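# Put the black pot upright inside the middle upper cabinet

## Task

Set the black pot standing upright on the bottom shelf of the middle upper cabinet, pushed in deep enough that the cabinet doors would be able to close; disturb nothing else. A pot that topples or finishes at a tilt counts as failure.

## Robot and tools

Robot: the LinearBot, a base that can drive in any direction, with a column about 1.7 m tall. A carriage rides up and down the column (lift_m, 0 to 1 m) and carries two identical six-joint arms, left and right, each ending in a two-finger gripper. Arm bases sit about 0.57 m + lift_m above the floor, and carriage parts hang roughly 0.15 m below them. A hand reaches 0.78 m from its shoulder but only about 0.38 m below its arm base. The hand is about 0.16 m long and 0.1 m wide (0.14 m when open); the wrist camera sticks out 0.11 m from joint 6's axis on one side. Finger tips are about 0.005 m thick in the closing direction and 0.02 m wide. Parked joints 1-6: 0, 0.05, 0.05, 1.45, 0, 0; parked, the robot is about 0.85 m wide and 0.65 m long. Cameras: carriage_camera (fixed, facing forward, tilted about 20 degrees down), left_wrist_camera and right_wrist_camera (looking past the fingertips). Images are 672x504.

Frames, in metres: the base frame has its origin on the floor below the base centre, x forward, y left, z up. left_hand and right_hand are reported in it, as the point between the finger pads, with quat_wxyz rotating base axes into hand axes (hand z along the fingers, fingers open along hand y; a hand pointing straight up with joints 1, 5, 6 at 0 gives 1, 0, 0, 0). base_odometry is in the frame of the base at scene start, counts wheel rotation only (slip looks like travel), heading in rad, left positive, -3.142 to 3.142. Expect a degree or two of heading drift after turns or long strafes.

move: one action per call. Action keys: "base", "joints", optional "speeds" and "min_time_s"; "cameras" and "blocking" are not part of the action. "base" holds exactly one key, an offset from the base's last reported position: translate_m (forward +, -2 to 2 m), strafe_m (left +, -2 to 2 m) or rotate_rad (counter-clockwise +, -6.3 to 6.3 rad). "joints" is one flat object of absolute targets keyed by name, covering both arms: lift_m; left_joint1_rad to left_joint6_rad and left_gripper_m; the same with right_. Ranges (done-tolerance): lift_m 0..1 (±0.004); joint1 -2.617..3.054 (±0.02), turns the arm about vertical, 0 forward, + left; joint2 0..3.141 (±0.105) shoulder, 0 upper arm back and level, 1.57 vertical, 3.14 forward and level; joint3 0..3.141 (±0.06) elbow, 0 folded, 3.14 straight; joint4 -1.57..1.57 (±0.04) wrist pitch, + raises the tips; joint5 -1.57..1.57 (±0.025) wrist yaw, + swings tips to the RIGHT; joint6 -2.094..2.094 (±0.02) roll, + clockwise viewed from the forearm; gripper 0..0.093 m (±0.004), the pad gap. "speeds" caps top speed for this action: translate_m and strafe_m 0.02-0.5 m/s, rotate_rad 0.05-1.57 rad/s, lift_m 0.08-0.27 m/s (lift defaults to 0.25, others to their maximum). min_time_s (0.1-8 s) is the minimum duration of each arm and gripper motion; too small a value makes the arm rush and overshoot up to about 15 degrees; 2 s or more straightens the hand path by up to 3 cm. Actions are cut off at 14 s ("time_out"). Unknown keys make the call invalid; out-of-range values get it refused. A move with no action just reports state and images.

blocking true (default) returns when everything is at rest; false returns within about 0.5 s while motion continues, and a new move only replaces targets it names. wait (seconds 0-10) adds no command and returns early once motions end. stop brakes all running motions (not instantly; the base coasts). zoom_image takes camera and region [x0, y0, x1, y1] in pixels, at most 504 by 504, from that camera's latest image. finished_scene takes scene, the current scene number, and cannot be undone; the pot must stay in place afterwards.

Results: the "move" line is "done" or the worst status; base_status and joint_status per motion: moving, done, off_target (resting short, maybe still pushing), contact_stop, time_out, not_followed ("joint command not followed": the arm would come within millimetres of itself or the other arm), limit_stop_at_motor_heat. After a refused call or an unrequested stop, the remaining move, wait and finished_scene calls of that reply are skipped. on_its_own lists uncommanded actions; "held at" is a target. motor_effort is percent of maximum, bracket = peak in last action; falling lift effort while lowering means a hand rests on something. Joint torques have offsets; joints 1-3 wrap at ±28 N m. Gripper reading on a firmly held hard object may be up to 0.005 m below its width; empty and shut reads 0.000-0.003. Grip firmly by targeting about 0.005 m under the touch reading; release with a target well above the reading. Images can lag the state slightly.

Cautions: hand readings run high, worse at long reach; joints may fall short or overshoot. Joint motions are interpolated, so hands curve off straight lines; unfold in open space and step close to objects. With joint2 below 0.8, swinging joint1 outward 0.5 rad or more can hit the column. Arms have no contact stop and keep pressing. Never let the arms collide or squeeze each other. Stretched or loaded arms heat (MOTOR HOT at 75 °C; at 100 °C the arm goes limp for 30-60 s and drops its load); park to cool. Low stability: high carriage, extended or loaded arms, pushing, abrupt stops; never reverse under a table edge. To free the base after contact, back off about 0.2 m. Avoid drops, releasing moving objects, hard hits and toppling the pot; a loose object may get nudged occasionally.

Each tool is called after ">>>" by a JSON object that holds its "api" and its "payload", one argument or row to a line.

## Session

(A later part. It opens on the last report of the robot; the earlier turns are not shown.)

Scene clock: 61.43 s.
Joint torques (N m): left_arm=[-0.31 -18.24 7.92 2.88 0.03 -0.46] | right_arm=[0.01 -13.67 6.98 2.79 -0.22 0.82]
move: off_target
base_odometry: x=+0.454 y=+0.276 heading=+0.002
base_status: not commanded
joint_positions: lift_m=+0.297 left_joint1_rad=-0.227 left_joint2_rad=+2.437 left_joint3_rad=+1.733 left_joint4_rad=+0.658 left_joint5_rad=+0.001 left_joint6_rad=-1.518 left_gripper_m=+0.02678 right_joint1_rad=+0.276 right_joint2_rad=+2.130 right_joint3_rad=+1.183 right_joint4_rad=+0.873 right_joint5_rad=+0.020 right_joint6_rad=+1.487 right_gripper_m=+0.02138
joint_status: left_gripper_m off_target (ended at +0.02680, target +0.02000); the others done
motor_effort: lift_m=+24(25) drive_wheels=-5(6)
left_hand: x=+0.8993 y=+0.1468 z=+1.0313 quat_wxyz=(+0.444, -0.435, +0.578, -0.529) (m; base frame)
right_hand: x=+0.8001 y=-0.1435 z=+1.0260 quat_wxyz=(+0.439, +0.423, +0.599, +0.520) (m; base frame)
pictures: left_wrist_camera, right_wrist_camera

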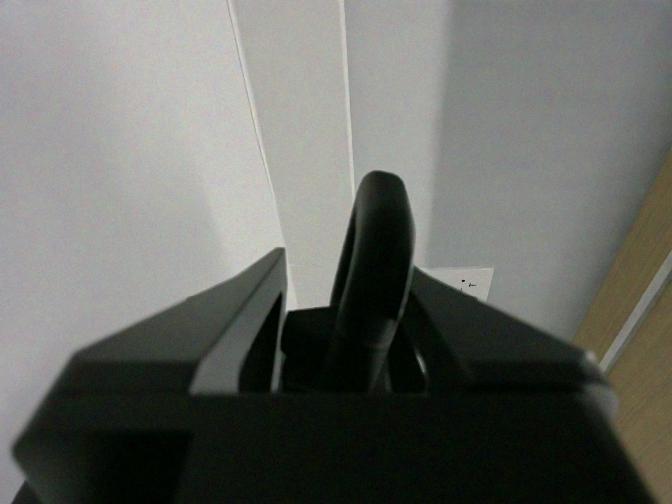

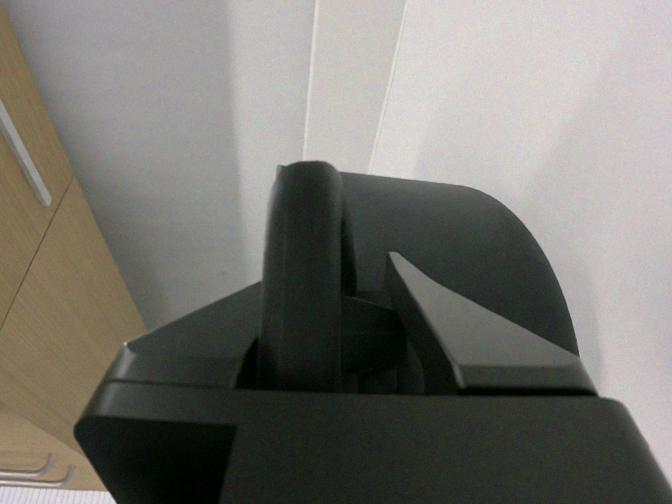

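>>> {"api": "move", "payload": {
  "joints": {"left_gripper_m": 0.018, "right_gripper_m": 0.012},
  "min_time_s": 1,
  "cameras": ["carriage_camera", "left_wrist_camera", "right_wrist_camera"]
}}

Scene clock: 68.90 s.
Joint torques (N m): left_arm=[-0.2 -18.24 7.95 2.88 0.03 -0.48] | right_arm=[-0.06 -13.68 7.06 2.8 -0.24 0.82]
move: off_target
base_odometry: x=+0.454 y=+0.276 heading=+0.002
base_status: not commanded
joint_positions: lift_m=+0.297 left_joint1_rad=-0.227 left_joint2_rad=+2.437 left_joint3_rad=+1.733 left_joint4_rad=+0.658 left_joint5_rad=+0.001 left_joint6_rad=-1.518 left_gripper_m=+0.02677 right_joint1_rad=+0.276 right_joint2_rad=+2.130 right_joint3_rad=+1.183 right_joint4_rad=+0.873 right_joint5_rad=+0.020 right_joint6_rad=+1.487 right_gripper_m=+0.02136
joint_status: left_gripper_m off_target (ended at +0.02677, target +0.01800); right_gripper_m off_target (ended at +0.02136, target +0.01200)
motor_effort: lift_m=+24(25) drive_wheels=-5(6)
left_hand: x=+0.8993 y=+0.1468 z=+1.0313 quat_wxyz=(+0.444, -0.435, +0.578, -0.529) (m; base frame)
right_hand: x=+0.8001 y=-0.1435 z=+1.0260 quat_wxyz=(+0.439, +0.423, +0.599, +0.520) (m; base frame)
pictures: carriage_camera, left_wrist_camera, right_wrist_camera

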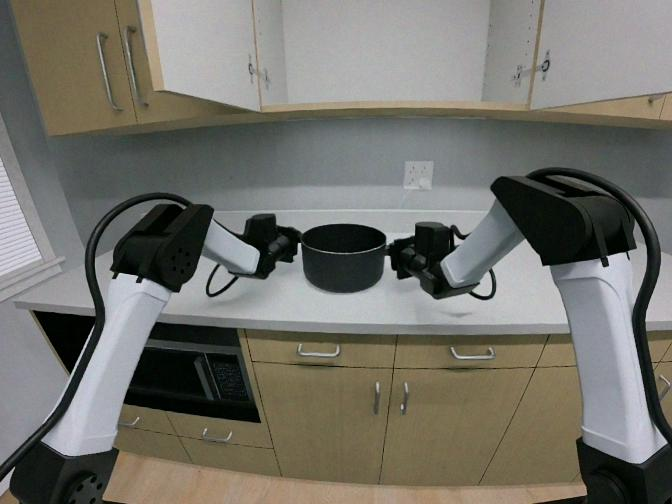

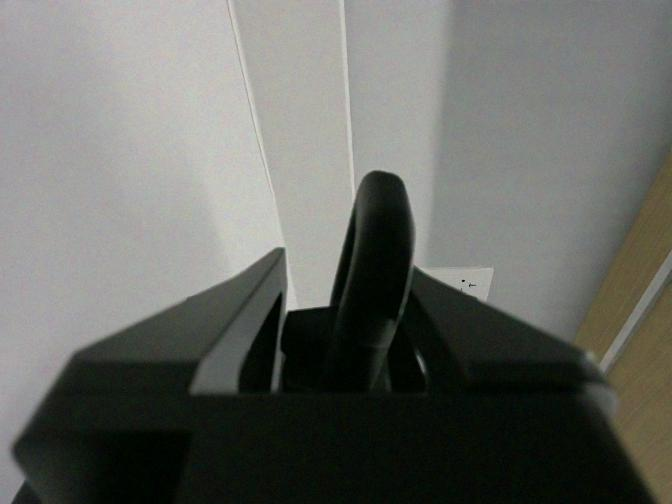

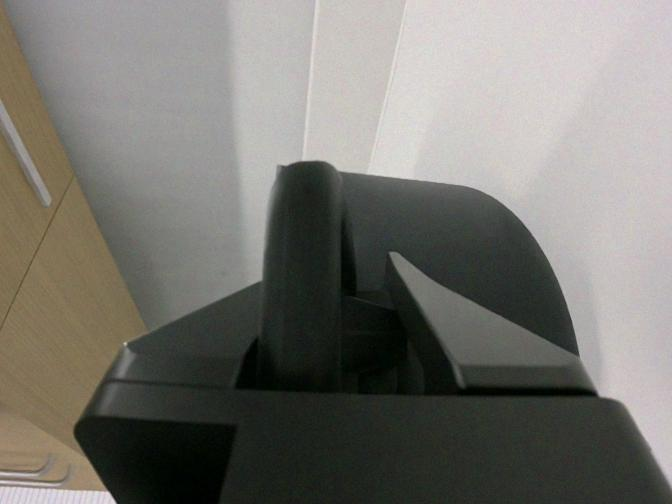

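>>> {"api": "move", "payload": {
  "joints": {"lift_m": 0.36},
  "speeds": {"lift_m": 0.08},
  "cameras": ["carriage_camera", "left_wrist_camera", "right_wrist_camera"]
}}

Scene clock: 70.93 s.
Joint torques (N m): left_arm=[-0.28 -21.49 8.64 4.04 0 -0.48] | right_arm=[-0.09 -16.39 7.38 3.88 -0.11 0.26]
move: done
base_odometry: x=+0.454 y=+0.276 heading=+0.002
base_status: not commanded
joint_positions: lift_m=+0.360 left_joint1_rad=-0.227 left_joint2_rad=+2.468 left_joint3_rad=+1.725 left_joint4_rad=+0.554 left_joint5_rad=+0.001 left_joint6_rad=-1.517 left_gripper_m=+0.02636 right_joint1_rad=+0.276 right_joint2_rad=+2.155 right_joint3_rad=+1.176 right_joint4_rad=+0.772 right_joint5_rad=+0.014 right_joint6_rad=+1.538 right_gripper_m=+0.02097
joint_status: all done
motor_effort: lift_m=+25(28) drive_wheels=-4(6)
left_hand: x=+0.8958 y=+0.1476 z=+1.0437 quat_wxyz=(+0.410, -0.463, +0.616, -0.488) (m; base frame)
right_hand: x=+0.7956 y=-0.1435 z=+1.0466 quat_wxyz=(+0.392, +0.462, +0.624, +0.493) (m; base frame)
pictures: carriage_camera, left_wrist_camera, right_wrist_camera

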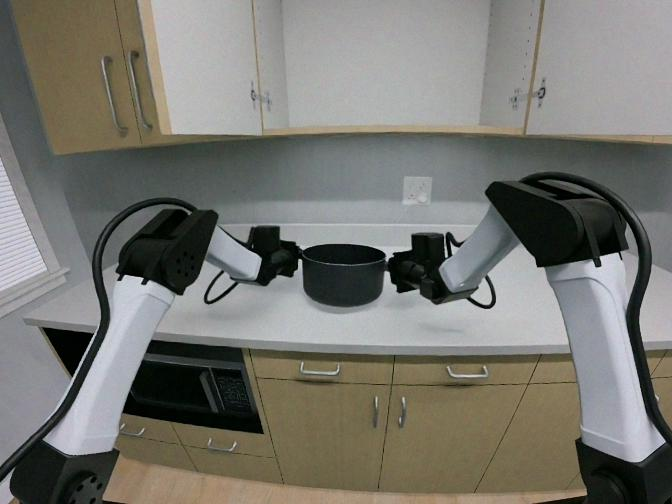

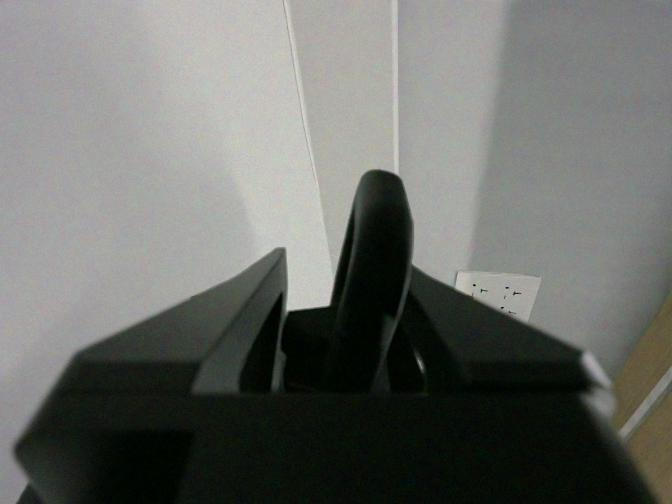

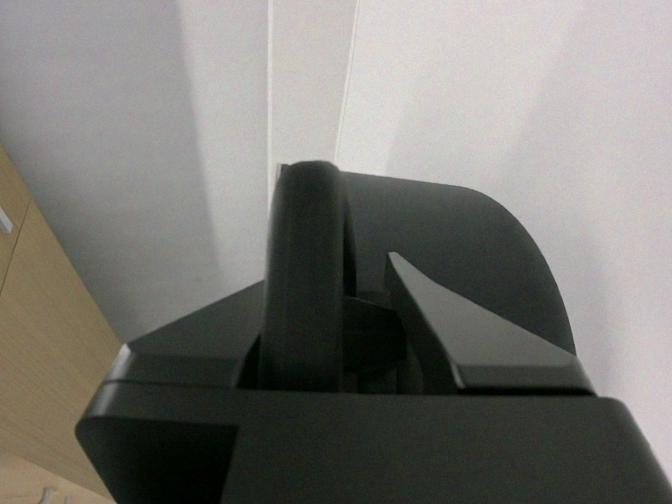

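>>> {"api": "move", "payload": {
  "joints": {"lift_m": 0.42, "left_joint2_rad": 2.39, "left_joint4_rad": 0.81, "right_joint2_rad": 2.09, "right_joint4_rad": 1.055},
  "speeds": {"lift_m": 0.08},
  "min_time_s": 2,
  "cameras": ["carriage_camera", "left_wrist_camera"]
}}

Scene clock: 74.30 s.
Joint torques (N m): left_arm=[-0.24 -25.05 8.88 4.41 0.02 -0.55] | right_arm=[-0.09 -19.58 7.36 4.39 -0.16 0.49]
move: off_target
base_odometry: x=+0.454 y=+0.276 heading=+0.002
base_status: not commanded
joint_positions: lift_m=+0.420 left_joint1_rad=-0.227 left_joint2_rad=+2.473 left_joint3_rad=+1.722 left_joint4_rad=+0.634 left_joint5_rad=+0.001 left_joint6_rad=-1.512 left_gripper_m=+0.02625 right_joint1_rad=+0.276 right_joint2_rad=+2.160 right_joint3_rad=+1.176 right_joint4_rad=+0.837 right_joint5_rad=+0.015 right_joint6_rad=+1.516 right_gripper_m=+0.02096
joint_status: left_joint4_rad off_target (ended at +0.634, target +0.810); right_joint4_rad off_target (ended at +0.837, target +1.055); the others done
motor_effort: lift_m=+25(29) drive_wheels=-5(5)
left_hand: x=+0.8983 y=+0.1470 z=+1.1184 quat_wxyz=(+0.428, -0.448, +0.599, -0.508) (m; base frame)
right_hand: x=+0.7984 y=-0.1429 z=+1.1198 quat_wxyz=(+0.412, +0.444, +0.613, +0.507) (m; base frame)
pictures: carriage_camera, left_wrist_camera

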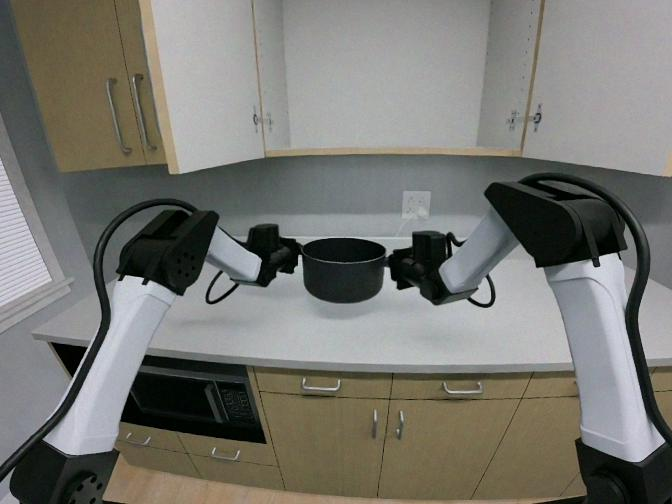

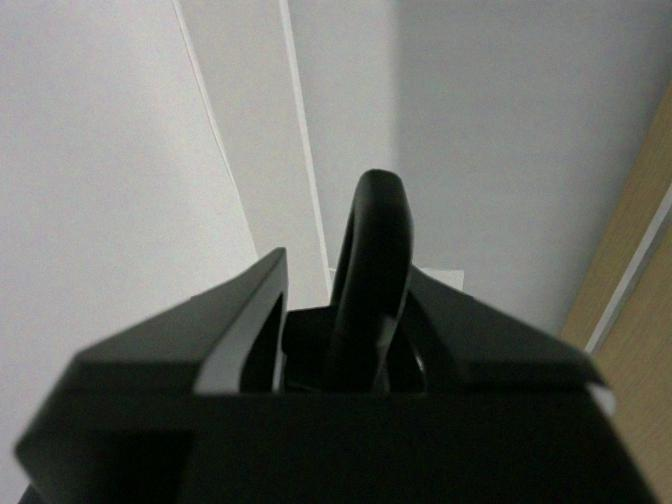

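>>> {"api": "move", "payload": {
  "base": {"translate_m": -0.22},
  "joints": {"left_joint4_rad": 0.89, "right_joint4_rad": 1.135},
  "speeds": {"translate_m": 0.15},
  "min_time_s": 2
}}

>>> {"api": "move", "payload": {
  "base": {"strafe_m": -0.15},
  "joints": {"lift_m": 0.85},
  "speeds": {"strafe_m": 0.15, "lift_m": 0.15},
  "cameras": ["all"]
}}

Scene clock: 80.37 s.
Joint torques (N m): left_arm=[-0.21 -25.11 8.88 4.46 0.03 -0.61] | right_arm=[0.01 -19.52 7.66 4.52 -0.21 0.81]
move: off_target
base_odometry: x=+0.234 y=+0.276 heading=+0.003
base_status: done
joint_positions: lift_m=+0.420 left_joint1_rad=-0.227 left_joint2_rad=+2.473 left_joint3_rad=+1.722 left_joint4_rad=+0.709 left_joint5_rad=+0.000 left_joint6_rad=-1.507 left_gripper_m=+0.02625 right_joint1_rad=+0.276 right_joint2_rad=+2.160 right_joint3_rad=+1.174 right_joint4_rad=+0.905 right_joint5_rad=+0.020 right_joint6_rad=+1.490 right_gripper_m=+0.02096
joint_status: left_joint4_rad off_target (ended at +0.709, target +0.890); right_joint4_rad off_target (ended at +0.905, target +1.135)
motor_effort: lift_m=+25(25) drive_wheels=-3(12)
left_hand: x=+0.8998 y=+0.1469 z=+1.1369 quat_wxyz=(+0.448, -0.431, +0.579, -0.527) (m; base frame)
right_hand: x=+0.8000 y=-0.1436 z=+1.1354 quat_wxyz=(+0.436, +0.425, +0.600, +0.519) (m; base frame)
pictures: none

Scene clock: 83.83 s.
Joint torques (N m): left_arm=[-0.14 -24.99 9.46 4.24 0.03 -0.65] | right_arm=[0.05 -19.4 8.12 4.36 -0.25 0.86]
move: done
MOTOR HOT: joint 2 (shoulder) of the left arm reports 80 °C; the controller stops that arm at 100 °C. To cool a motor, set the load down, stop pushing, or move to a pose that needs little force.
base_odometry: x=+0.234 y=+0.126 heading=+0.002
base_status: done
joint_positions: lift_m=+0.850 left_joint1_rad=-0.229 left_joint2_rad=+2.473 left_joint3_rad=+1.715 left_joint4_rad=+0.728 left_joint5_rad=-0.001 left_joint6_rad=-1.501 left_gripper_m=+0.02609 right_joint1_rad=+0.275 right_joint2_rad=+2.160 right_joint3_rad=+1.166 right_joint4_rad=+0.921 right_joint5_rad=+0.022 right_joint6_rad=+1.484 right_gripper_m=+0.02096
joint_status: all done
motor_effort: lift_m=+24(30) drive_wheels=-5(10)
left_hand: x=+0.8989 y=+0.1461 z=+1.5687 quat_wxyz=(+0.452, -0.427, +0.577, -0.530) (m; base frame)
right_hand: x=+0.7993 y=-0.1449 z=+1.5663 quat_wxyz=(+0.440, +0.422, +0.598, +0.519) (m; base frame)
pictures: carriage_camera, left_wrist_camera, right_wrist_camera

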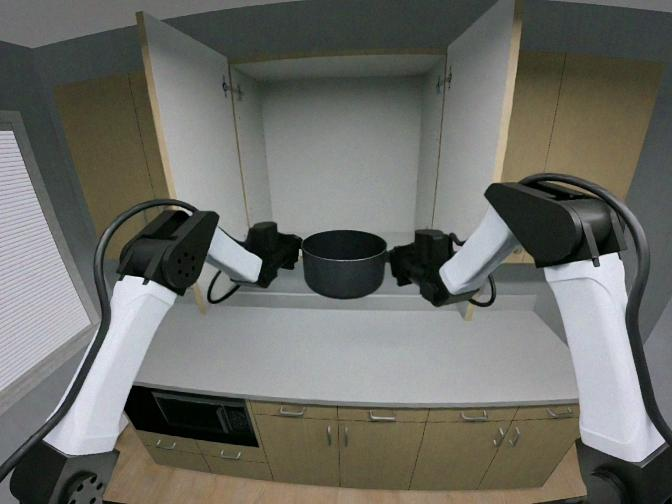

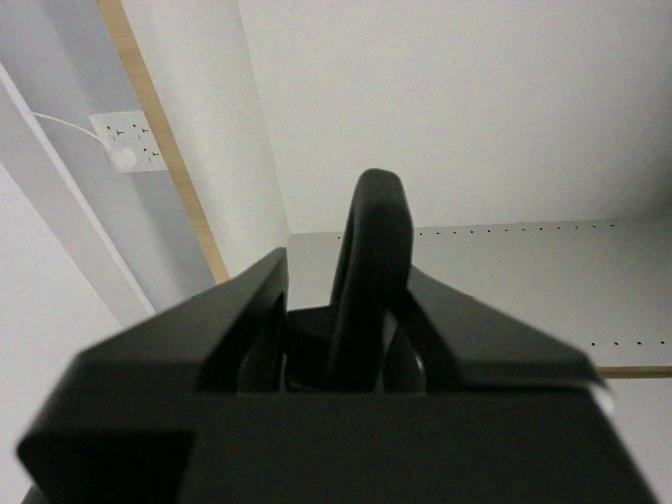

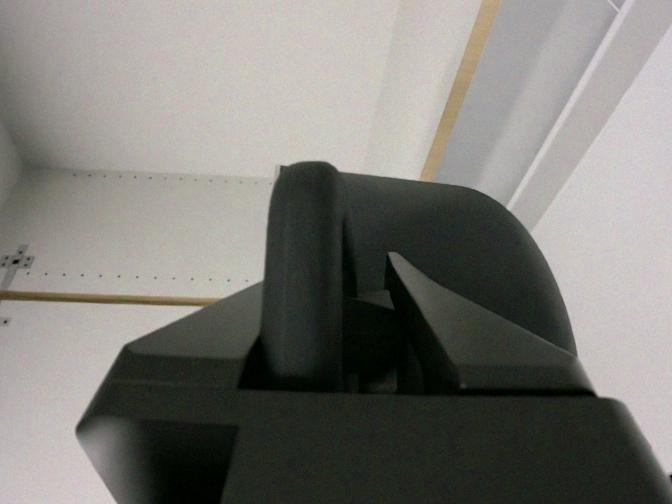

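>>> {"api": "move", "payload": {
  "base": {"translate_m": 0.41},
  "joints": {"lift_m": 0.865},
  "speeds": {"translate_m": 0.2},
  "cameras": ["carriage_camera"]
}}

Scene clock: 87.83 s.
Joint torques (N m): left_arm=[-0.08 -24.91 9.51 4.28 0.05 -0.69] | right_arm=[0.18 -19.41 8.36 4.33 -0.25 0.85]
move: done
MOTOR HOT: still on. Joint 2 (shoulder) of the left arm reports 86 °C.
base_odometry: x=+0.644 y=+0.126 heading=+0.002
base_status: done
joint_positions: lift_m=+0.865 left_joint1_rad=-0.229 left_joint2_rad=+2.473 left_joint3_rad=+1.714 left_joint4_rad=+0.726 left_joint5_rad=-0.001 left_joint6_rad=-1.500 left_gripper_m=+0.02606 right_joint1_rad=+0.275 right_joint2_rad=+2.160 right_joint3_rad=+1.163 right_joint4_rad=+0.923 right_joint5_rad=+0.022 right_joint6_rad=+1.486 right_gripper_m=+0.02096
joint_status: all done
motor_effort: lift_m=+25(30) drive_wheels=-6(10)
left_hand: x=+0.8987 y=+0.1461 z=+1.5830 quat_wxyz=(+0.452, -0.427, +0.578, -0.529) (m; base frame)
right_hand: x=+0.7986 y=-0.1451 z=+1.5801 quat_wxyz=(+0.440, +0.423, +0.598, +0.519) (m; base frame)
pictures: carriage_camera

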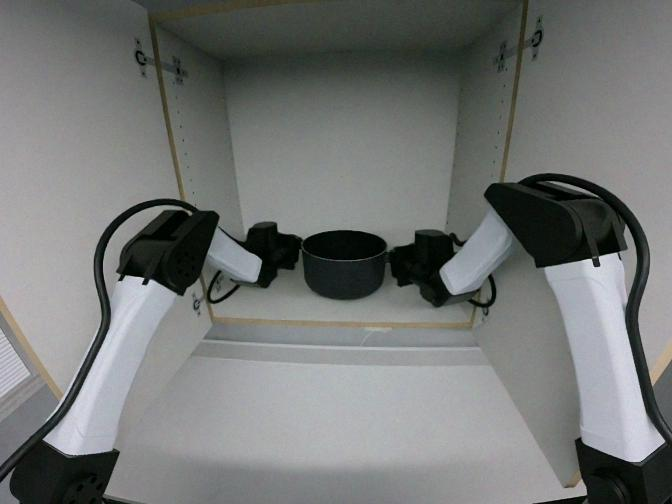

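>>> {"api": "move", "payload": {
  "base": {"translate_m": 0.025},
  "joints": {"lift_m": 0.822},
  "speeds": {"translate_m": 0.08, "lift_m": 0.08},
  "cameras": ["carriage_camera"]
}}

Scene clock: 89.83 s.
Joint torques (N m): left_arm=[-0.05 -24.84 9.57 4.34 0.05 -0.68] | right_arm=[0.12 -19.49 8.34 4.4 -0.24 0.82]
move: done
MOTOR HOT: still on. Joint 2 (shoulder) of the left arm reports 88 °C.
base_odometry: x=+0.669 y=+0.126 heading=+0.001
base_status: done
joint_positions: lift_m=+0.822 left_joint1_rad=-0.229 left_joint2_rad=+2.473 left_joint3_rad=+1.714 left_joint4_rad=+0.719 left_joint5_rad=-0.001 left_joint6_rad=-1.499 left_gripper_m=+0.02605 right_joint1_rad=+0.275 right_joint2_rad=+2.160 right_joint3_rad=+1.163 right_joint4_rad=+0.918 right_joint5_rad=+0.022 right_joint6_rad=+1.488 right_gripper_m=+0.02096
joint_status: all done
motor_effort: lift_m=+23(23) drive_wheels=+1(10)
left_hand: x=+0.8986 y=+0.1459 z=+1.5387 quat_wxyz=(+0.450, -0.428, +0.580, -0.527) (m; base frame)
right_hand: x=+0.7985 y=-0.1451 z=+1.5362 quat_wxyz=(+0.438, +0.425, +0.599, +0.518) (m; base frame)
pictures: carriage_camera

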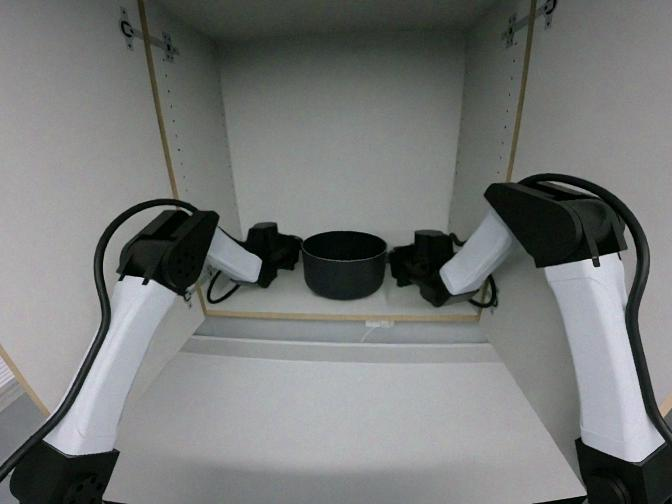

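>>> {"api": "move", "payload": {
  "joints": {"lift_m": 0.795},
  "speeds": {"lift_m": 0.08},
  "cameras": ["carriage_camera"]
}}

Scene clock: 91.33 s.
Joint torques (N m): left_arm=[-0.12 -24.91 9.62 4.14 0.03 -0.68] | right_arm=[0.09 -19.47 8.36 4.22 -0.27 0.89]
move: done
MOTOR HOT: still on. Joint 2 (shoulder) of the left arm reports 90 °C.
base_odometry: x=+0.669 y=+0.126 heading=+0.001
base_status: not commanded
joint_positions: lift_m=+0.795 left_joint1_rad=-0.229 left_joint2_rad=+2.473 left_joint3_rad=+1.714 left_joint4_rad=+0.737 left_joint5_rad=-0.001 left_joint6_rad=-1.499 left_gripper_m=+0.02605 right_joint1_rad=+0.275 right_joint2_rad=+2.160 right_joint3_rad=+1.163 right_joint4_rad=+0.933 right_joint5_rad=+0.022 right_joint6_rad=+1.483 right_gripper_m=+0.02096
joint_status: all done
motor_effort: lift_m=+22(23) drive_wheels=+2(6)
left_hand: x=+0.8987 y=+0.1459 z=+1.5162 quat_wxyz=(+0.454, -0.424, +0.575, -0.532) (m; base frame)
right_hand: x=+0.7988 y=-0.1451 z=+1.5130 quat_wxyz=(+0.443, +0.420, +0.596, +0.521) (m; base frame)
pictures: carriage_camera

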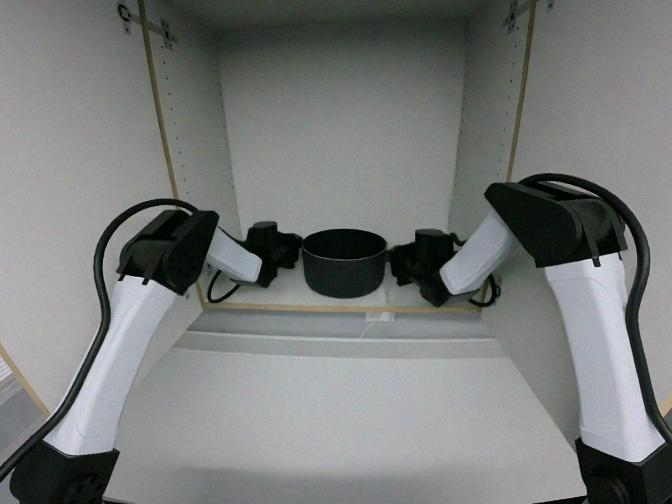

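>>> {"api": "move", "payload": {
  "joints": {"lift_m": 0.765},
  "speeds": {"lift_m": 0.08}
}}

Scene clock: 92.53 s.
Joint torques (N m): left_arm=[-0.05 -21.91 9.31 3.28 -0.04 -0.93] | right_arm=[0.1 -16.83 8.44 3.47 -0.27 1.25]
move: done
MOTOR HOT: still on. Joint 2 (shoulder) of the left arm reports 91 °C.
base_odometry: x=+0.669 y=+0.126 heading=+0.001
base_status: not commanded
joint_positions: lift_m=+0.765 left_joint1_rad=-0.229 left_joint2_rad=+2.444 left_joint3_rad=+1.717 left_joint4_rad=+0.810 left_joint5_rad=+0.008 left_joint6_rad=-1.476 left_gripper_m=+0.02605 right_joint1_rad=+0.275 right_joint2_rad=+2.136 right_joint3_rad=+1.163 right_joint4_rad=+1.000 right_joint5_rad=+0.022 right_joint6_rad=+1.451 right_gripper_m=+0.02096
joint_status: all done
on_its_own: left_joint4_rad moved +0.073 toward your old target +0.890; right_joint4_rad moved +0.067 toward your old target +1.135
motor_effort: lift_m=+20(21) drive_wheels=+1(6)
left_hand: x=+0.8967 y=+0.1448 z=+1.5253 quat_wxyz=(+0.482, -0.393, +0.551, -0.556) (m; base frame)
right_hand: x=+0.7980 y=-0.1453 z=+1.5136 quat_wxyz=(+0.472, +0.394, +0.576, +0.539) (m; base frame)
pictures: none

>>> {"api": "move", "payload": {
  "joints": {"left_joint4_rad": 0.74, "right_joint4_rad": 0.97},
  "min_time_s": 1,
  "cameras": ["carriage_camera"]
}}

Scene clock: 94.73 s.
Joint torques (N m): left_arm=[-0.05 -21.55 8.31 2.3 -0.03 -0.87] | right_arm=[0.06 -15.84 7.47 2.43 -0.26 1.16]
move: done
MOTOR HOT: still on. Joint 2 (shoulder) of the left arm reports 91 °C.
base_odometry: x=+0.669 y=+0.126 heading=+0.001
base_status: not commanded
joint_positions: lift_m=+0.765 left_joint1_rad=-0.229 left_joint2_rad=+2.440 left_joint3_rad=+1.729 left_joint4_rad=+0.750 left_joint5_rad=+0.008 left_joint6_rad=-1.480 left_gripper_m=+0.02593 right_joint1_rad=+0.275 right_joint2_rad=+2.125 right_joint3_rad=+1.177 right_joint4_rad=+0.931 right_joint5_rad=+0.022 right_joint6_rad=+1.456 right_gripper_m=+0.02096
joint_status: all done
motor_effort: lift_m=+20(20) drive_wheels=+2(2)
left_hand: x=+0.8985 y=+0.1444 z=+1.5185 quat_wxyz=(+0.471, -0.404, +0.564, -0.545) (m; base frame)
right_hand: x=+0.7998 y=-0.1448 z=+1.5092 quat_wxyz=(+0.460, +0.404, +0.588, +0.529) (m; base frame)
pictures: carriage_camera

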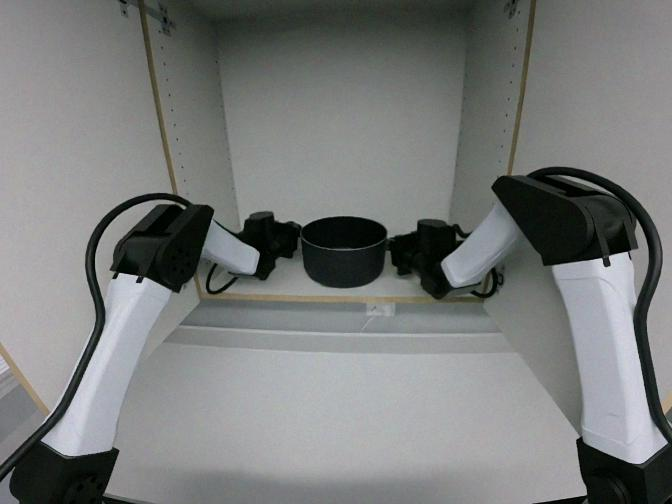

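>>> {"api": "move", "payload": {
  "joints": {"left_gripper_m": 0.055, "right_gripper_m": 0.055},
  "min_time_s": 1.5,
  "cameras": ["all"]
}}

Scene clock: 100.17 s.
Joint torques (N m): left_arm=[-0.09 -21.63 8.34 2.7 -0.04 -0.01] | right_arm=[0.08 -15.75 7.43 2.21 -0.17 0.06]
move: done
MOTOR HOT: still on. Joint 2 (shoulder) of the left arm reports 95 °C.
base_odometry: x=+0.669 y=+0.126 heading=+0.001
base_status: not commanded
joint_positions: lift_m=+0.765 left_joint1_rad=-0.229 left_joint2_rad=+2.440 left_joint3_rad=+1.729 left_joint4_rad=+0.714 left_joint5_rad=+0.007 left_joint6_rad=-1.559 left_gripper_m=+0.05488 right_joint1_rad=+0.275 right_joint2_rad=+2.125 right_joint3_rad=+1.177 right_joint4_rad=+0.951 right_joint5_rad=+0.015 right_joint6_rad=+1.557 right_gripper_m=+0.05491
joint_status: all done
motor_effort: lift_m=+20(20) drive_wheels=+1(2)
left_hand: x=+0.8987 y=+0.1445 z=+1.5096 quat_wxyz=(+0.441, -0.434, +0.557, -0.554) (m; base frame)
right_hand: x=+0.7995 y=-0.1435 z=+1.5144 quat_wxyz=(+0.435, +0.426, +0.563, +0.559) (m; base frame)
pictures: carriage_camera, left_wrist_camera, right_wrist_camera

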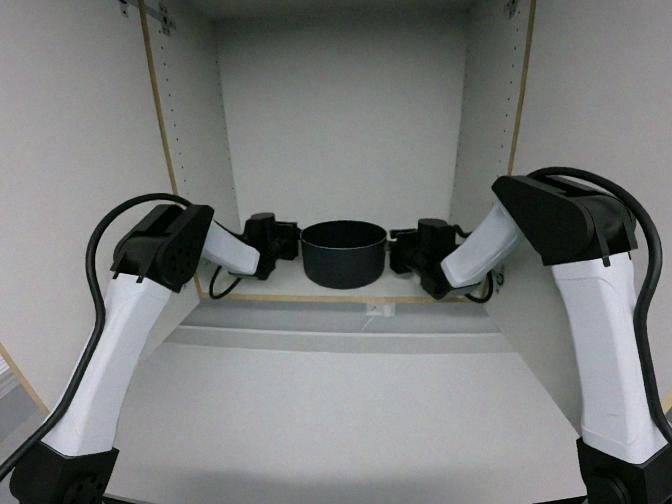

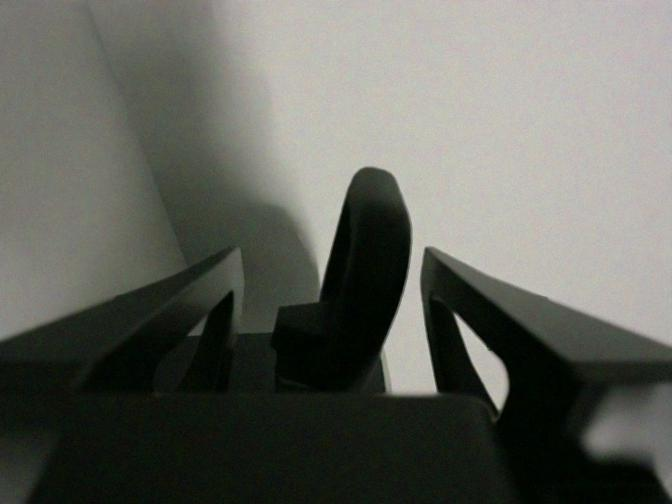

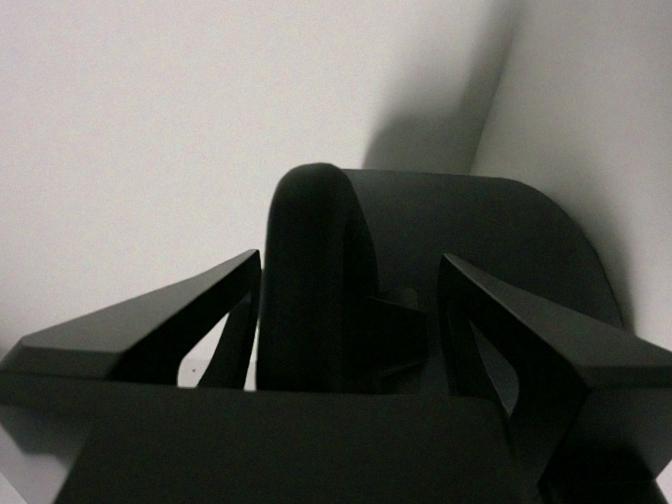

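>>> {"api": "move", "payload": {
  "base": {"translate_m": -0.4},
  "joints": {"left_gripper_m": 0.09, "right_gripper_m": 0.09},
  "speeds": {"translate_m": 0.15}
}}

>>> {"api": "move", "payload": {
  "joints": {"left_joint1_rad": 0, "left_joint2_rad": 1.0, "left_joint3_rad": 0.6, "left_joint4_rad": 0.5, "left_joint5_rad": 0, "left_joint6_rad": 0, "right_joint1_rad": 0, "right_joint2_rad": 1.0, "right_joint3_rad": 0.6, "right_joint4_rad": 0.5, "right_joint5_rad": 0, "right_joint6_rad": 0},
  "min_time_s": 2,
  "cameras": ["carriage_camera"]
}}

Scene clock: 104.53 s.
Joint torques (N m): left_arm=[-0.12 -21.55 8.25 2.68 -0.03 -0.01] | right_arm=[0.03 -15.86 7.47 2.18 -0.16 0.04]
move: done
MOTOR HOT: still on. Joint 2 (shoulder) of the left arm reports 97 °C.
base_odometry: x=+0.269 y=+0.126 heading=+0.001
base_status: done
joint_positions: lift_m=+0.765 left_joint1_rad=-0.229 left_joint2_rad=+2.440 left_joint3_rad=+1.729 left_joint4_rad=+0.716 left_joint5_rad=+0.007 left_joint6_rad=-1.560 left_gripper_m=+0.08986 right_joint1_rad=+0.275 right_joint2_rad=+2.125 right_joint3_rad=+1.177 right_joint4_rad=+0.955 right_joint5_rad=+0.013 right_joint6_rad=+1.558 right_gripper_m=+0.08989
joint_status: all done
motor_effort: lift_m=+20(20) drive_wheels=+0(12)
left_hand: x=+0.8987 y=+0.1445 z=+1.5101 quat_wxyz=(+0.442, -0.433, +0.557, -0.554) (m; base frame)
right_hand: x=+0.7994 y=-0.1432 z=+1.5155 quat_wxyz=(+0.436, +0.425, +0.562, +0.560) (m; base frame)
pictures: none

Scene clock: 107.00 s.
Joint torques (N m): left_arm=[0.51 -4.82 6.41 2.35 -0.04 0.16] | right_arm=[-0.57 -4.04 6.17 1.93 -0.15 -0.16]
move: done
MOTOR HOT: still on. Joint 2 (shoulder) of the left arm reports 95 °C.
base_odometry: x=+0.269 y=+0.126 heading=+0.001
base_status: not commanded
joint_positions: lift_m=+0.765 left_joint1_rad=-0.006 left_joint2_rad=+1.015 left_joint3_rad=+0.604 left_joint4_rad=+0.502 left_joint5_rad=+0.007 left_joint6_rad=-0.012 left_gripper_m=+0.08987 right_joint1_rad=+0.005 right_joint2_rad=+1.012 right_joint3_rad=+0.609 right_joint4_rad=+0.503 right_joint5_rad=+0.012 right_joint6_rad=+0.014 right_gripper_m=+0.08990
joint_status: all done
motor_effort: lift_m=+20(20) drive_wheels=-3(4)
left_hand: x=+0.5989 y=+0.3000 z=+1.6568 quat_wxyz=(+0.738, +0.001, +0.674, -0.009) (m; base frame)
right_hand: x=+0.5985 y=-0.3036 z=+1.6603 quat_wxyz=(+0.741, +0.007, +0.671, +0.003) (m; base frame)
pictures: carriage_camera

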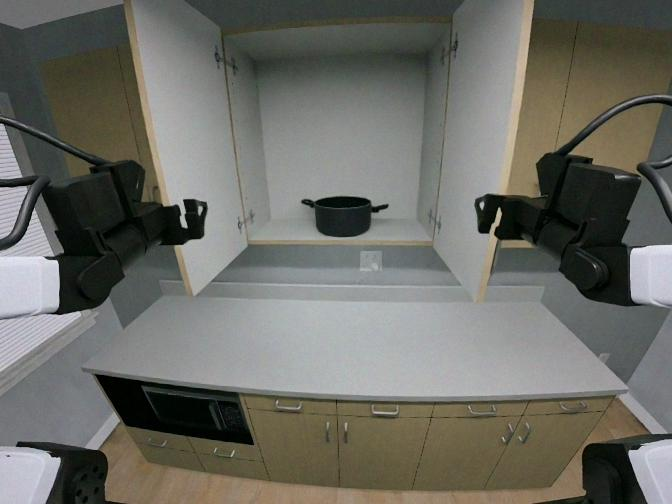

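>>> {"api": "move", "payload": {
  "base": {"translate_m": -0.25},
  "joints": {"lift_m": 0.4},
  "speeds": {"translate_m": 0.2}
}}

>>> {"api": "move", "payload": {
  "joints": {"left_joint1_rad": 0, "left_joint2_rad": 0.05, "left_joint3_rad": 0.05, "left_joint4_rad": 1.45, "left_joint5_rad": 0, "left_joint6_rad": 0, "right_joint1_rad": 0, "right_joint2_rad": 0.05, "right_joint3_rad": 0.05, "right_joint4_rad": 1.45, "right_joint5_rad": 0, "right_joint6_rad": 0},
  "min_time_s": 2.5,
  "cameras": ["carriage_camera"]
}}

Scene clock: 111.00 s.
Joint torques (N m): left_arm=[0.53 -4.29 7.27 2.57 -0.04 0.15] | right_arm=[-0.59 -3.56 6.76 2.1 -0.15 -0.14]
move: done
MOTOR HOT: still on. Joint 2 (shoulder) of the left arm reports 87 °C.
base_odometry: x=+0.019 y=+0.125 heading=+0.001
base_status: done
joint_positions: lift_m=+0.400 left_joint1_rad=-0.006 left_joint2_rad=+1.010 left_joint3_rad=+0.596 left_joint4_rad=+0.484 left_joint5_rad=+0.007 left_joint6_rad=-0.011 left_gripper_m=+0.08987 right_joint1_rad=+0.005 right_joint2_rad=+1.008 right_joint3_rad=+0.600 right_joint4_rad=+0.488 right_joint5_rad=+0.012 right_joint6_rad=+0.012 right_gripper_m=+0.08990
joint_status: all done
motor_effort: lift_m=+21(22) drive_wheels=-2(8)
left_hand: x=+0.5981 y=+0.3000 z=+1.2851 quat_wxyz=(+0.731, +0.001, +0.682, -0.008) (m; base frame)
right_hand: x=+0.5978 y=-0.3036 z=+1.2887 quat_wxyz=(+0.735, +0.007, +0.678, +0.002) (m; base frame)
pictures: none

Scene clock: 113.80 s.
Joint torques (N m): left_arm=[0.5 3.58 4.45 0.06 -0.03 0.15] | right_arm=[-0.53 3.74 4.33 -0.13 -0.19 -0.15]
move: done
MOTOR HOT: still on. Joint 2 (shoulder) of the left arm reports 83 °C.
base_odometry: x=+0.019 y=+0.125 heading=+0.001
base_status: not commanded
joint_positions: lift_m=+0.400 left_joint1_rad=-0.006 left_joint2_rad=+0.055 left_joint3_rad=+0.054 left_joint4_rad=+1.434 left_joint5_rad=+0.007 left_joint6_rad=-0.011 left_gripper_m=+0.08987 right_joint1_rad=+0.005 right_joint2_rad=+0.055 right_joint3_rad=+0.058 right_joint4_rad=+1.439 right_joint5_rad=+0.012 right_joint6_rad=+0.012 right_gripper_m=+0.08990
joint_status: all done
motor_effort: lift_m=+21(21) drive_wheels=-2(3)
left_hand: x=+0.2581 y=+0.3020 z=+1.4078 quat_wxyz=(+0.998, +0.003, +0.069, -0.009) (m; base frame)
right_hand: x=+0.2557 y=-0.3053 z=+1.4090 quat_wxyz=(+0.998, +0.006, +0.064, +0.008) (m; base frame)
pictures: carriage_camera

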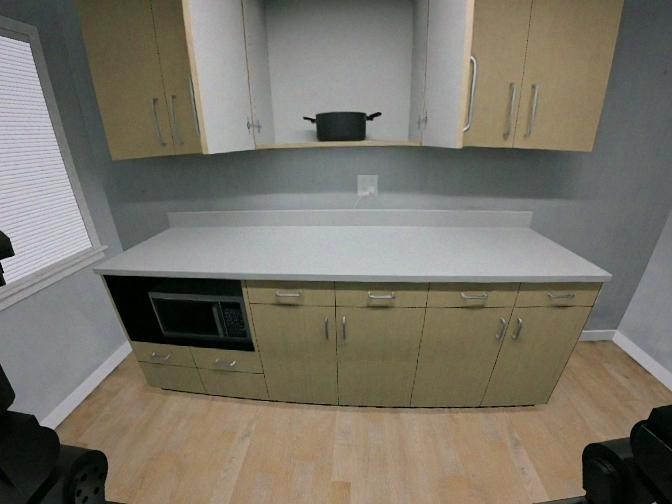

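>>> {"api": "move", "payload": {
  "base": {"strafe_m": 0.144},
  "joints": {"lift_m": 0.12, "right_joint1_rad": 0, "right_joint2_rad": 1.901, "right_joint3_rad": 0.886, "right_joint4_rad": 1.045, "right_joint5_rad": 0, "right_joint6_rad": 1.57},
  "speeds": {"strafe_m": 0.2},
  "min_time_s": 2.5,
  "cameras": ["carriage_camera", "right_wrist_camera"]
}}

Scene clock: 119.43 s.
Joint torques (N m): left_arm=[0.44 4.04 5.08 -0.04 -0.02 0.13] | right_arm=[-0.46 -9.35 7.57 1.99 -0.11 0.07]
move: done
MOTOR HOT: still on. Joint 2 (shoulder) of the left arm reports 75 °C.
base_odometry: x=+0.019 y=+0.269 heading=+0.001
base_status: done
joint_positions: lift_m=+0.120 left_joint1_rad=-0.004 left_joint2_rad=+0.051 left_joint3_rad=+0.048 left_joint4_rad=+1.440 left_joint5_rad=+0.006 left_joint6_rad=-0.010 left_gripper_m=+0.08987 right_joint1_rad=+0.005 right_joint2_rad=+1.897 right_joint3_rad=+0.857 right_joint4_rad=+1.044 right_joint5_rad=+0.010 right_joint6_rad=+1.556 right_gripper_m=+0.08992
joint_status: all done
motor_effort: lift_m=+21(22) drive_wheels=-3(8)
left_hand: x=+0.2570 y=+0.3022 z=+1.1266 quat_wxyz=(+0.998, +0.003, +0.066, -0.008) (m; base frame)
right_hand: x=+0.7511 y=-0.3025 z=+0.8779 quat_wxyz=(+0.506, +0.497, +0.502, +0.496) (m; base frame)
pictures: carriage_camera, right_wrist_camera

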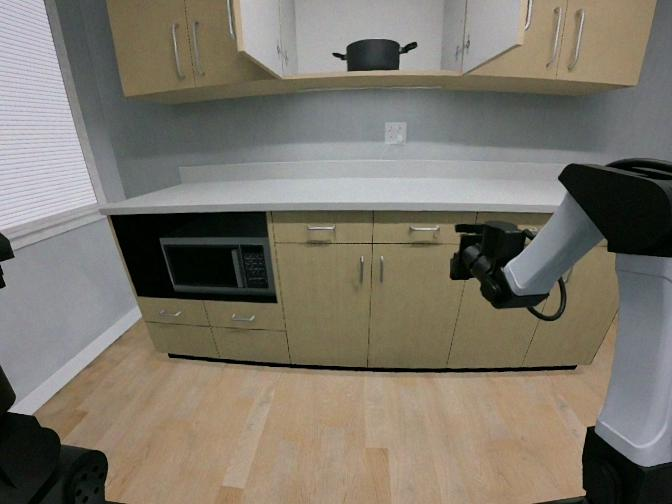

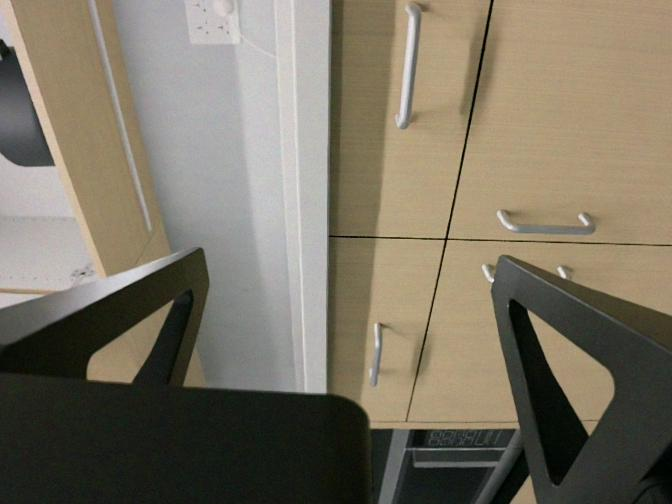

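>>> {"api": "move", "payload": {
  "base": {"translate_m": 0.17},
  "joints": {"lift_m": 0.075},
  "speeds": {"translate_m": 0.15},
  "cameras": ["carriage_camera", "right_wrist_camera"]
}}

Scene clock: 122.30 s.
Joint torques (N m): left_arm=[0.35 4.21 4.97 -0.1 -0.04 0.14] | right_arm=[-0.43 -10.24 6.87 2.13 -0.13 0.03]
move: done
MOTOR HOT: cleared for the motors of the left arm.
base_odometry: x=+0.189 y=+0.270 heading=+0.002
base_status: done
joint_positions: lift_m=+0.075 left_joint1_rad=-0.004 left_joint2_rad=+0.049 left_joint3_rad=+0.048 left_joint4_rad=+1.444 left_joint5_rad=+0.006 left_joint6_rad=-0.010 left_gripper_m=+0.08987 right_joint1_rad=+0.005 right_joint2_rad=+1.905 right_joint3_rad=+0.866 right_joint4_rad=+1.034 right_joint5_rad=+0.010 right_joint6_rad=+1.558 right_gripper_m=+0.08992
joint_status: all done
motor_effort: lift_m=+21(22) drive_wheels=-5(10)
left_hand: x=+0.2556 y=+0.3022 z=+1.0816 quat_wxyz=(+0.998, +0.003, +0.064, -0.008) (m; base frame)
right_hand: x=+0.7532 y=-0.3025 z=+0.8300 quat_wxyz=(+0.503, +0.499, +0.503, +0.494) (m; base frame)
pictures: carriage_camera, right_wrist_camera

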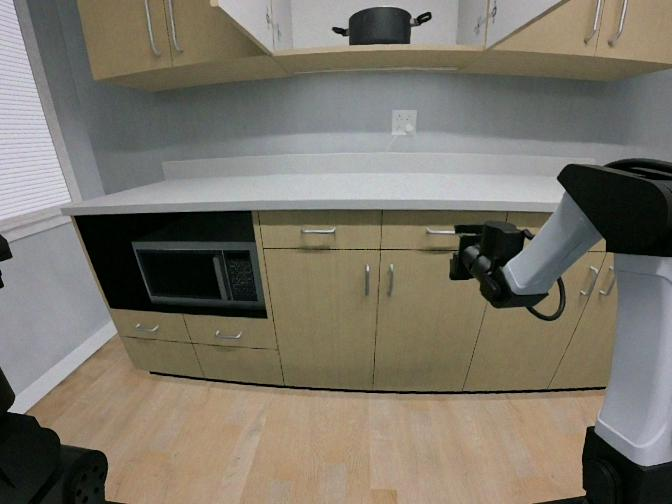

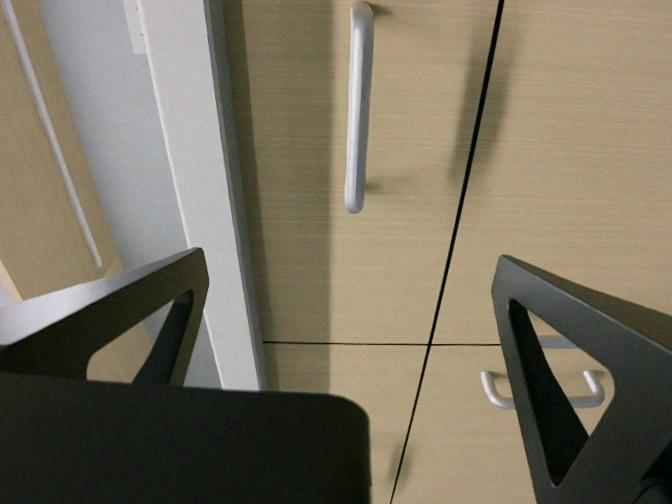

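>>> {"api": "move", "payload": {
  "base": {"translate_m": 0.08},
  "joints": {"lift_m": 0.071},
  "speeds": {"translate_m": 0.1},
  "cameras": ["carriage_camera", "right_wrist_camera"]
}}

Scene clock: 125.33 s.
Joint torques (N m): left_arm=[0.42 4.34 5.07 -0.14 -0.03 0.15] | right_arm=[-0.44 -10.35 7.02 2.13 -0.12 0.03]
move: done
base_odometry: x=+0.269 y=+0.270 heading=+0.002
base_status: done
joint_positions: lift_m=+0.071 left_joint1_rad=-0.004 left_joint2_rad=+0.048 left_joint3_rad=+0.048 left_joint4_rad=+1.447 left_joint5_rad=+0.006 left_joint6_rad=-0.010 left_gripper_m=+0.08987 right_joint1_rad=+0.005 right_joint2_rad=+1.906 right_joint3_rad=+0.866 right_joint4_rad=+1.034 right_joint5_rad=+0.010 right_joint6_rad=+1.559 right_gripper_m=+0.08992
joint_status: all done
motor_effort: lift_m=+21(21) drive_wheels=-5(10)
left_hand: x=+0.2546 y=+0.3022 z=+1.0776 quat_wxyz=(+0.998, +0.003, +0.062, -0.008) (m; base frame)
right_hand: x=+0.7533 y=-0.3025 z=+0.8257 quat_wxyz=(+0.503, +0.500, +0.503, +0.494) (m; base frame)
pictures: carriage_camera, right_wrist_camera

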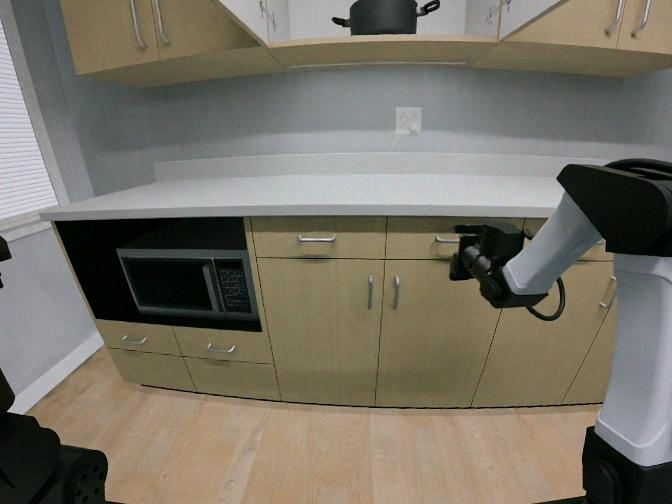

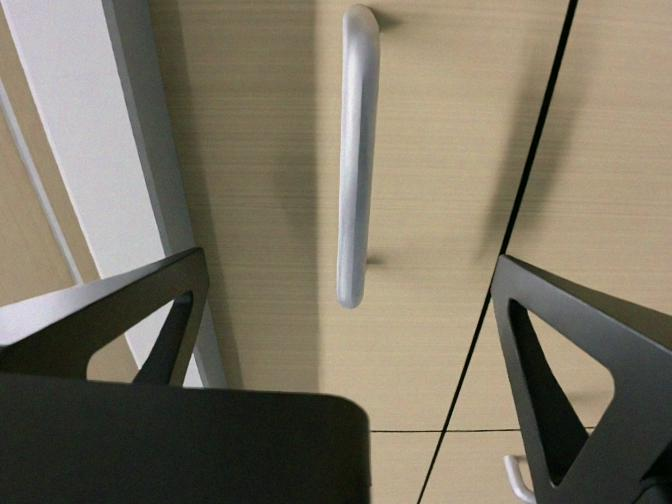

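>>> {"api": "move", "payload": {
  "base": {"translate_m": 0.045},
  "speeds": {"translate_m": 0.06},
  "cameras": ["carriage_camera", "right_wrist_camera"]
}}

Scene clock: 127.13 s.
Joint torques (N m): left_arm=[0.39 4.34 5 -0.13 -0.05 0.14] | right_arm=[-0.49 -10.37 6.99 2.08 -0.11 0.03]
move: done
base_odometry: x=+0.314 y=+0.271 heading=+0.002
base_status: done
joint_positions: lift_m=+0.071 left_joint1_rad=-0.004 left_joint2_rad=+0.048 left_joint3_rad=+0.048 left_joint4_rad=+1.448 left_joint5_rad=+0.006 left_joint6_rad=-0.010 left_gripper_m=+0.08987 right_joint1_rad=+0.005 right_joint2_rad=+1.906 right_joint3_rad=+0.865 right_joint4_rad=+1.037 right_joint5_rad=+0.010 right_joint6_rad=+1.559 right_gripper_m=+0.08992
joint_status: not commanded
motor_effort: lift_m=+21(21) drive_wheels=+2(10)
left_hand: x=+0.2544 y=+0.3022 z=+1.0777 quat_wxyz=(+0.998, +0.003, +0.061, -0.008) (m; base frame)
right_hand: x=+0.7531 y=-0.3025 z=+0.8260 quat_wxyz=(+0.503, +0.499, +0.503, +0.495) (m; base frame)
pictures: carriage_camera, right_wrist_camera

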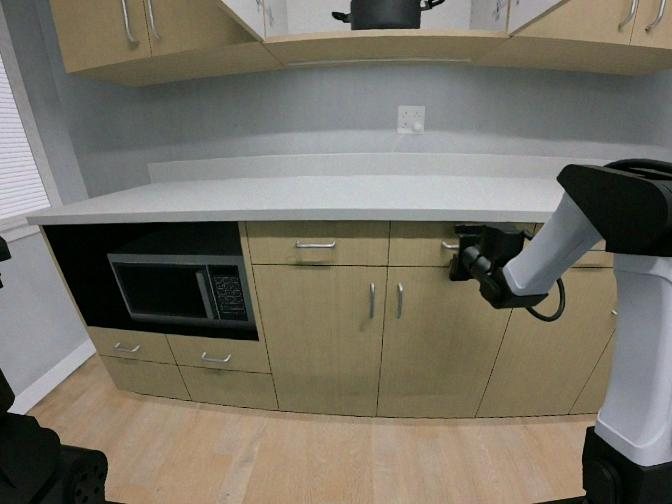

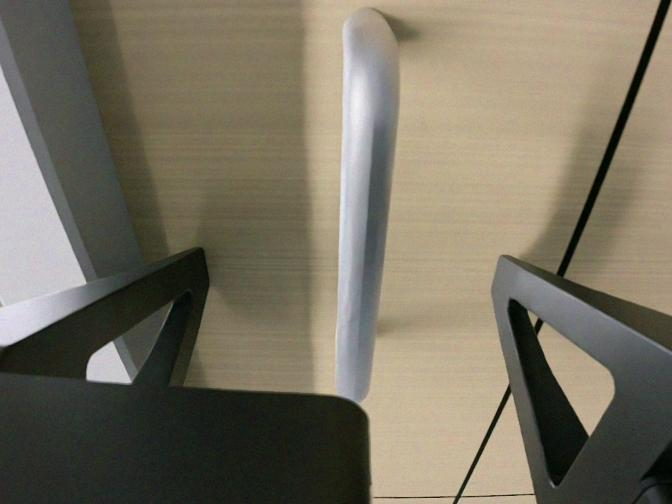

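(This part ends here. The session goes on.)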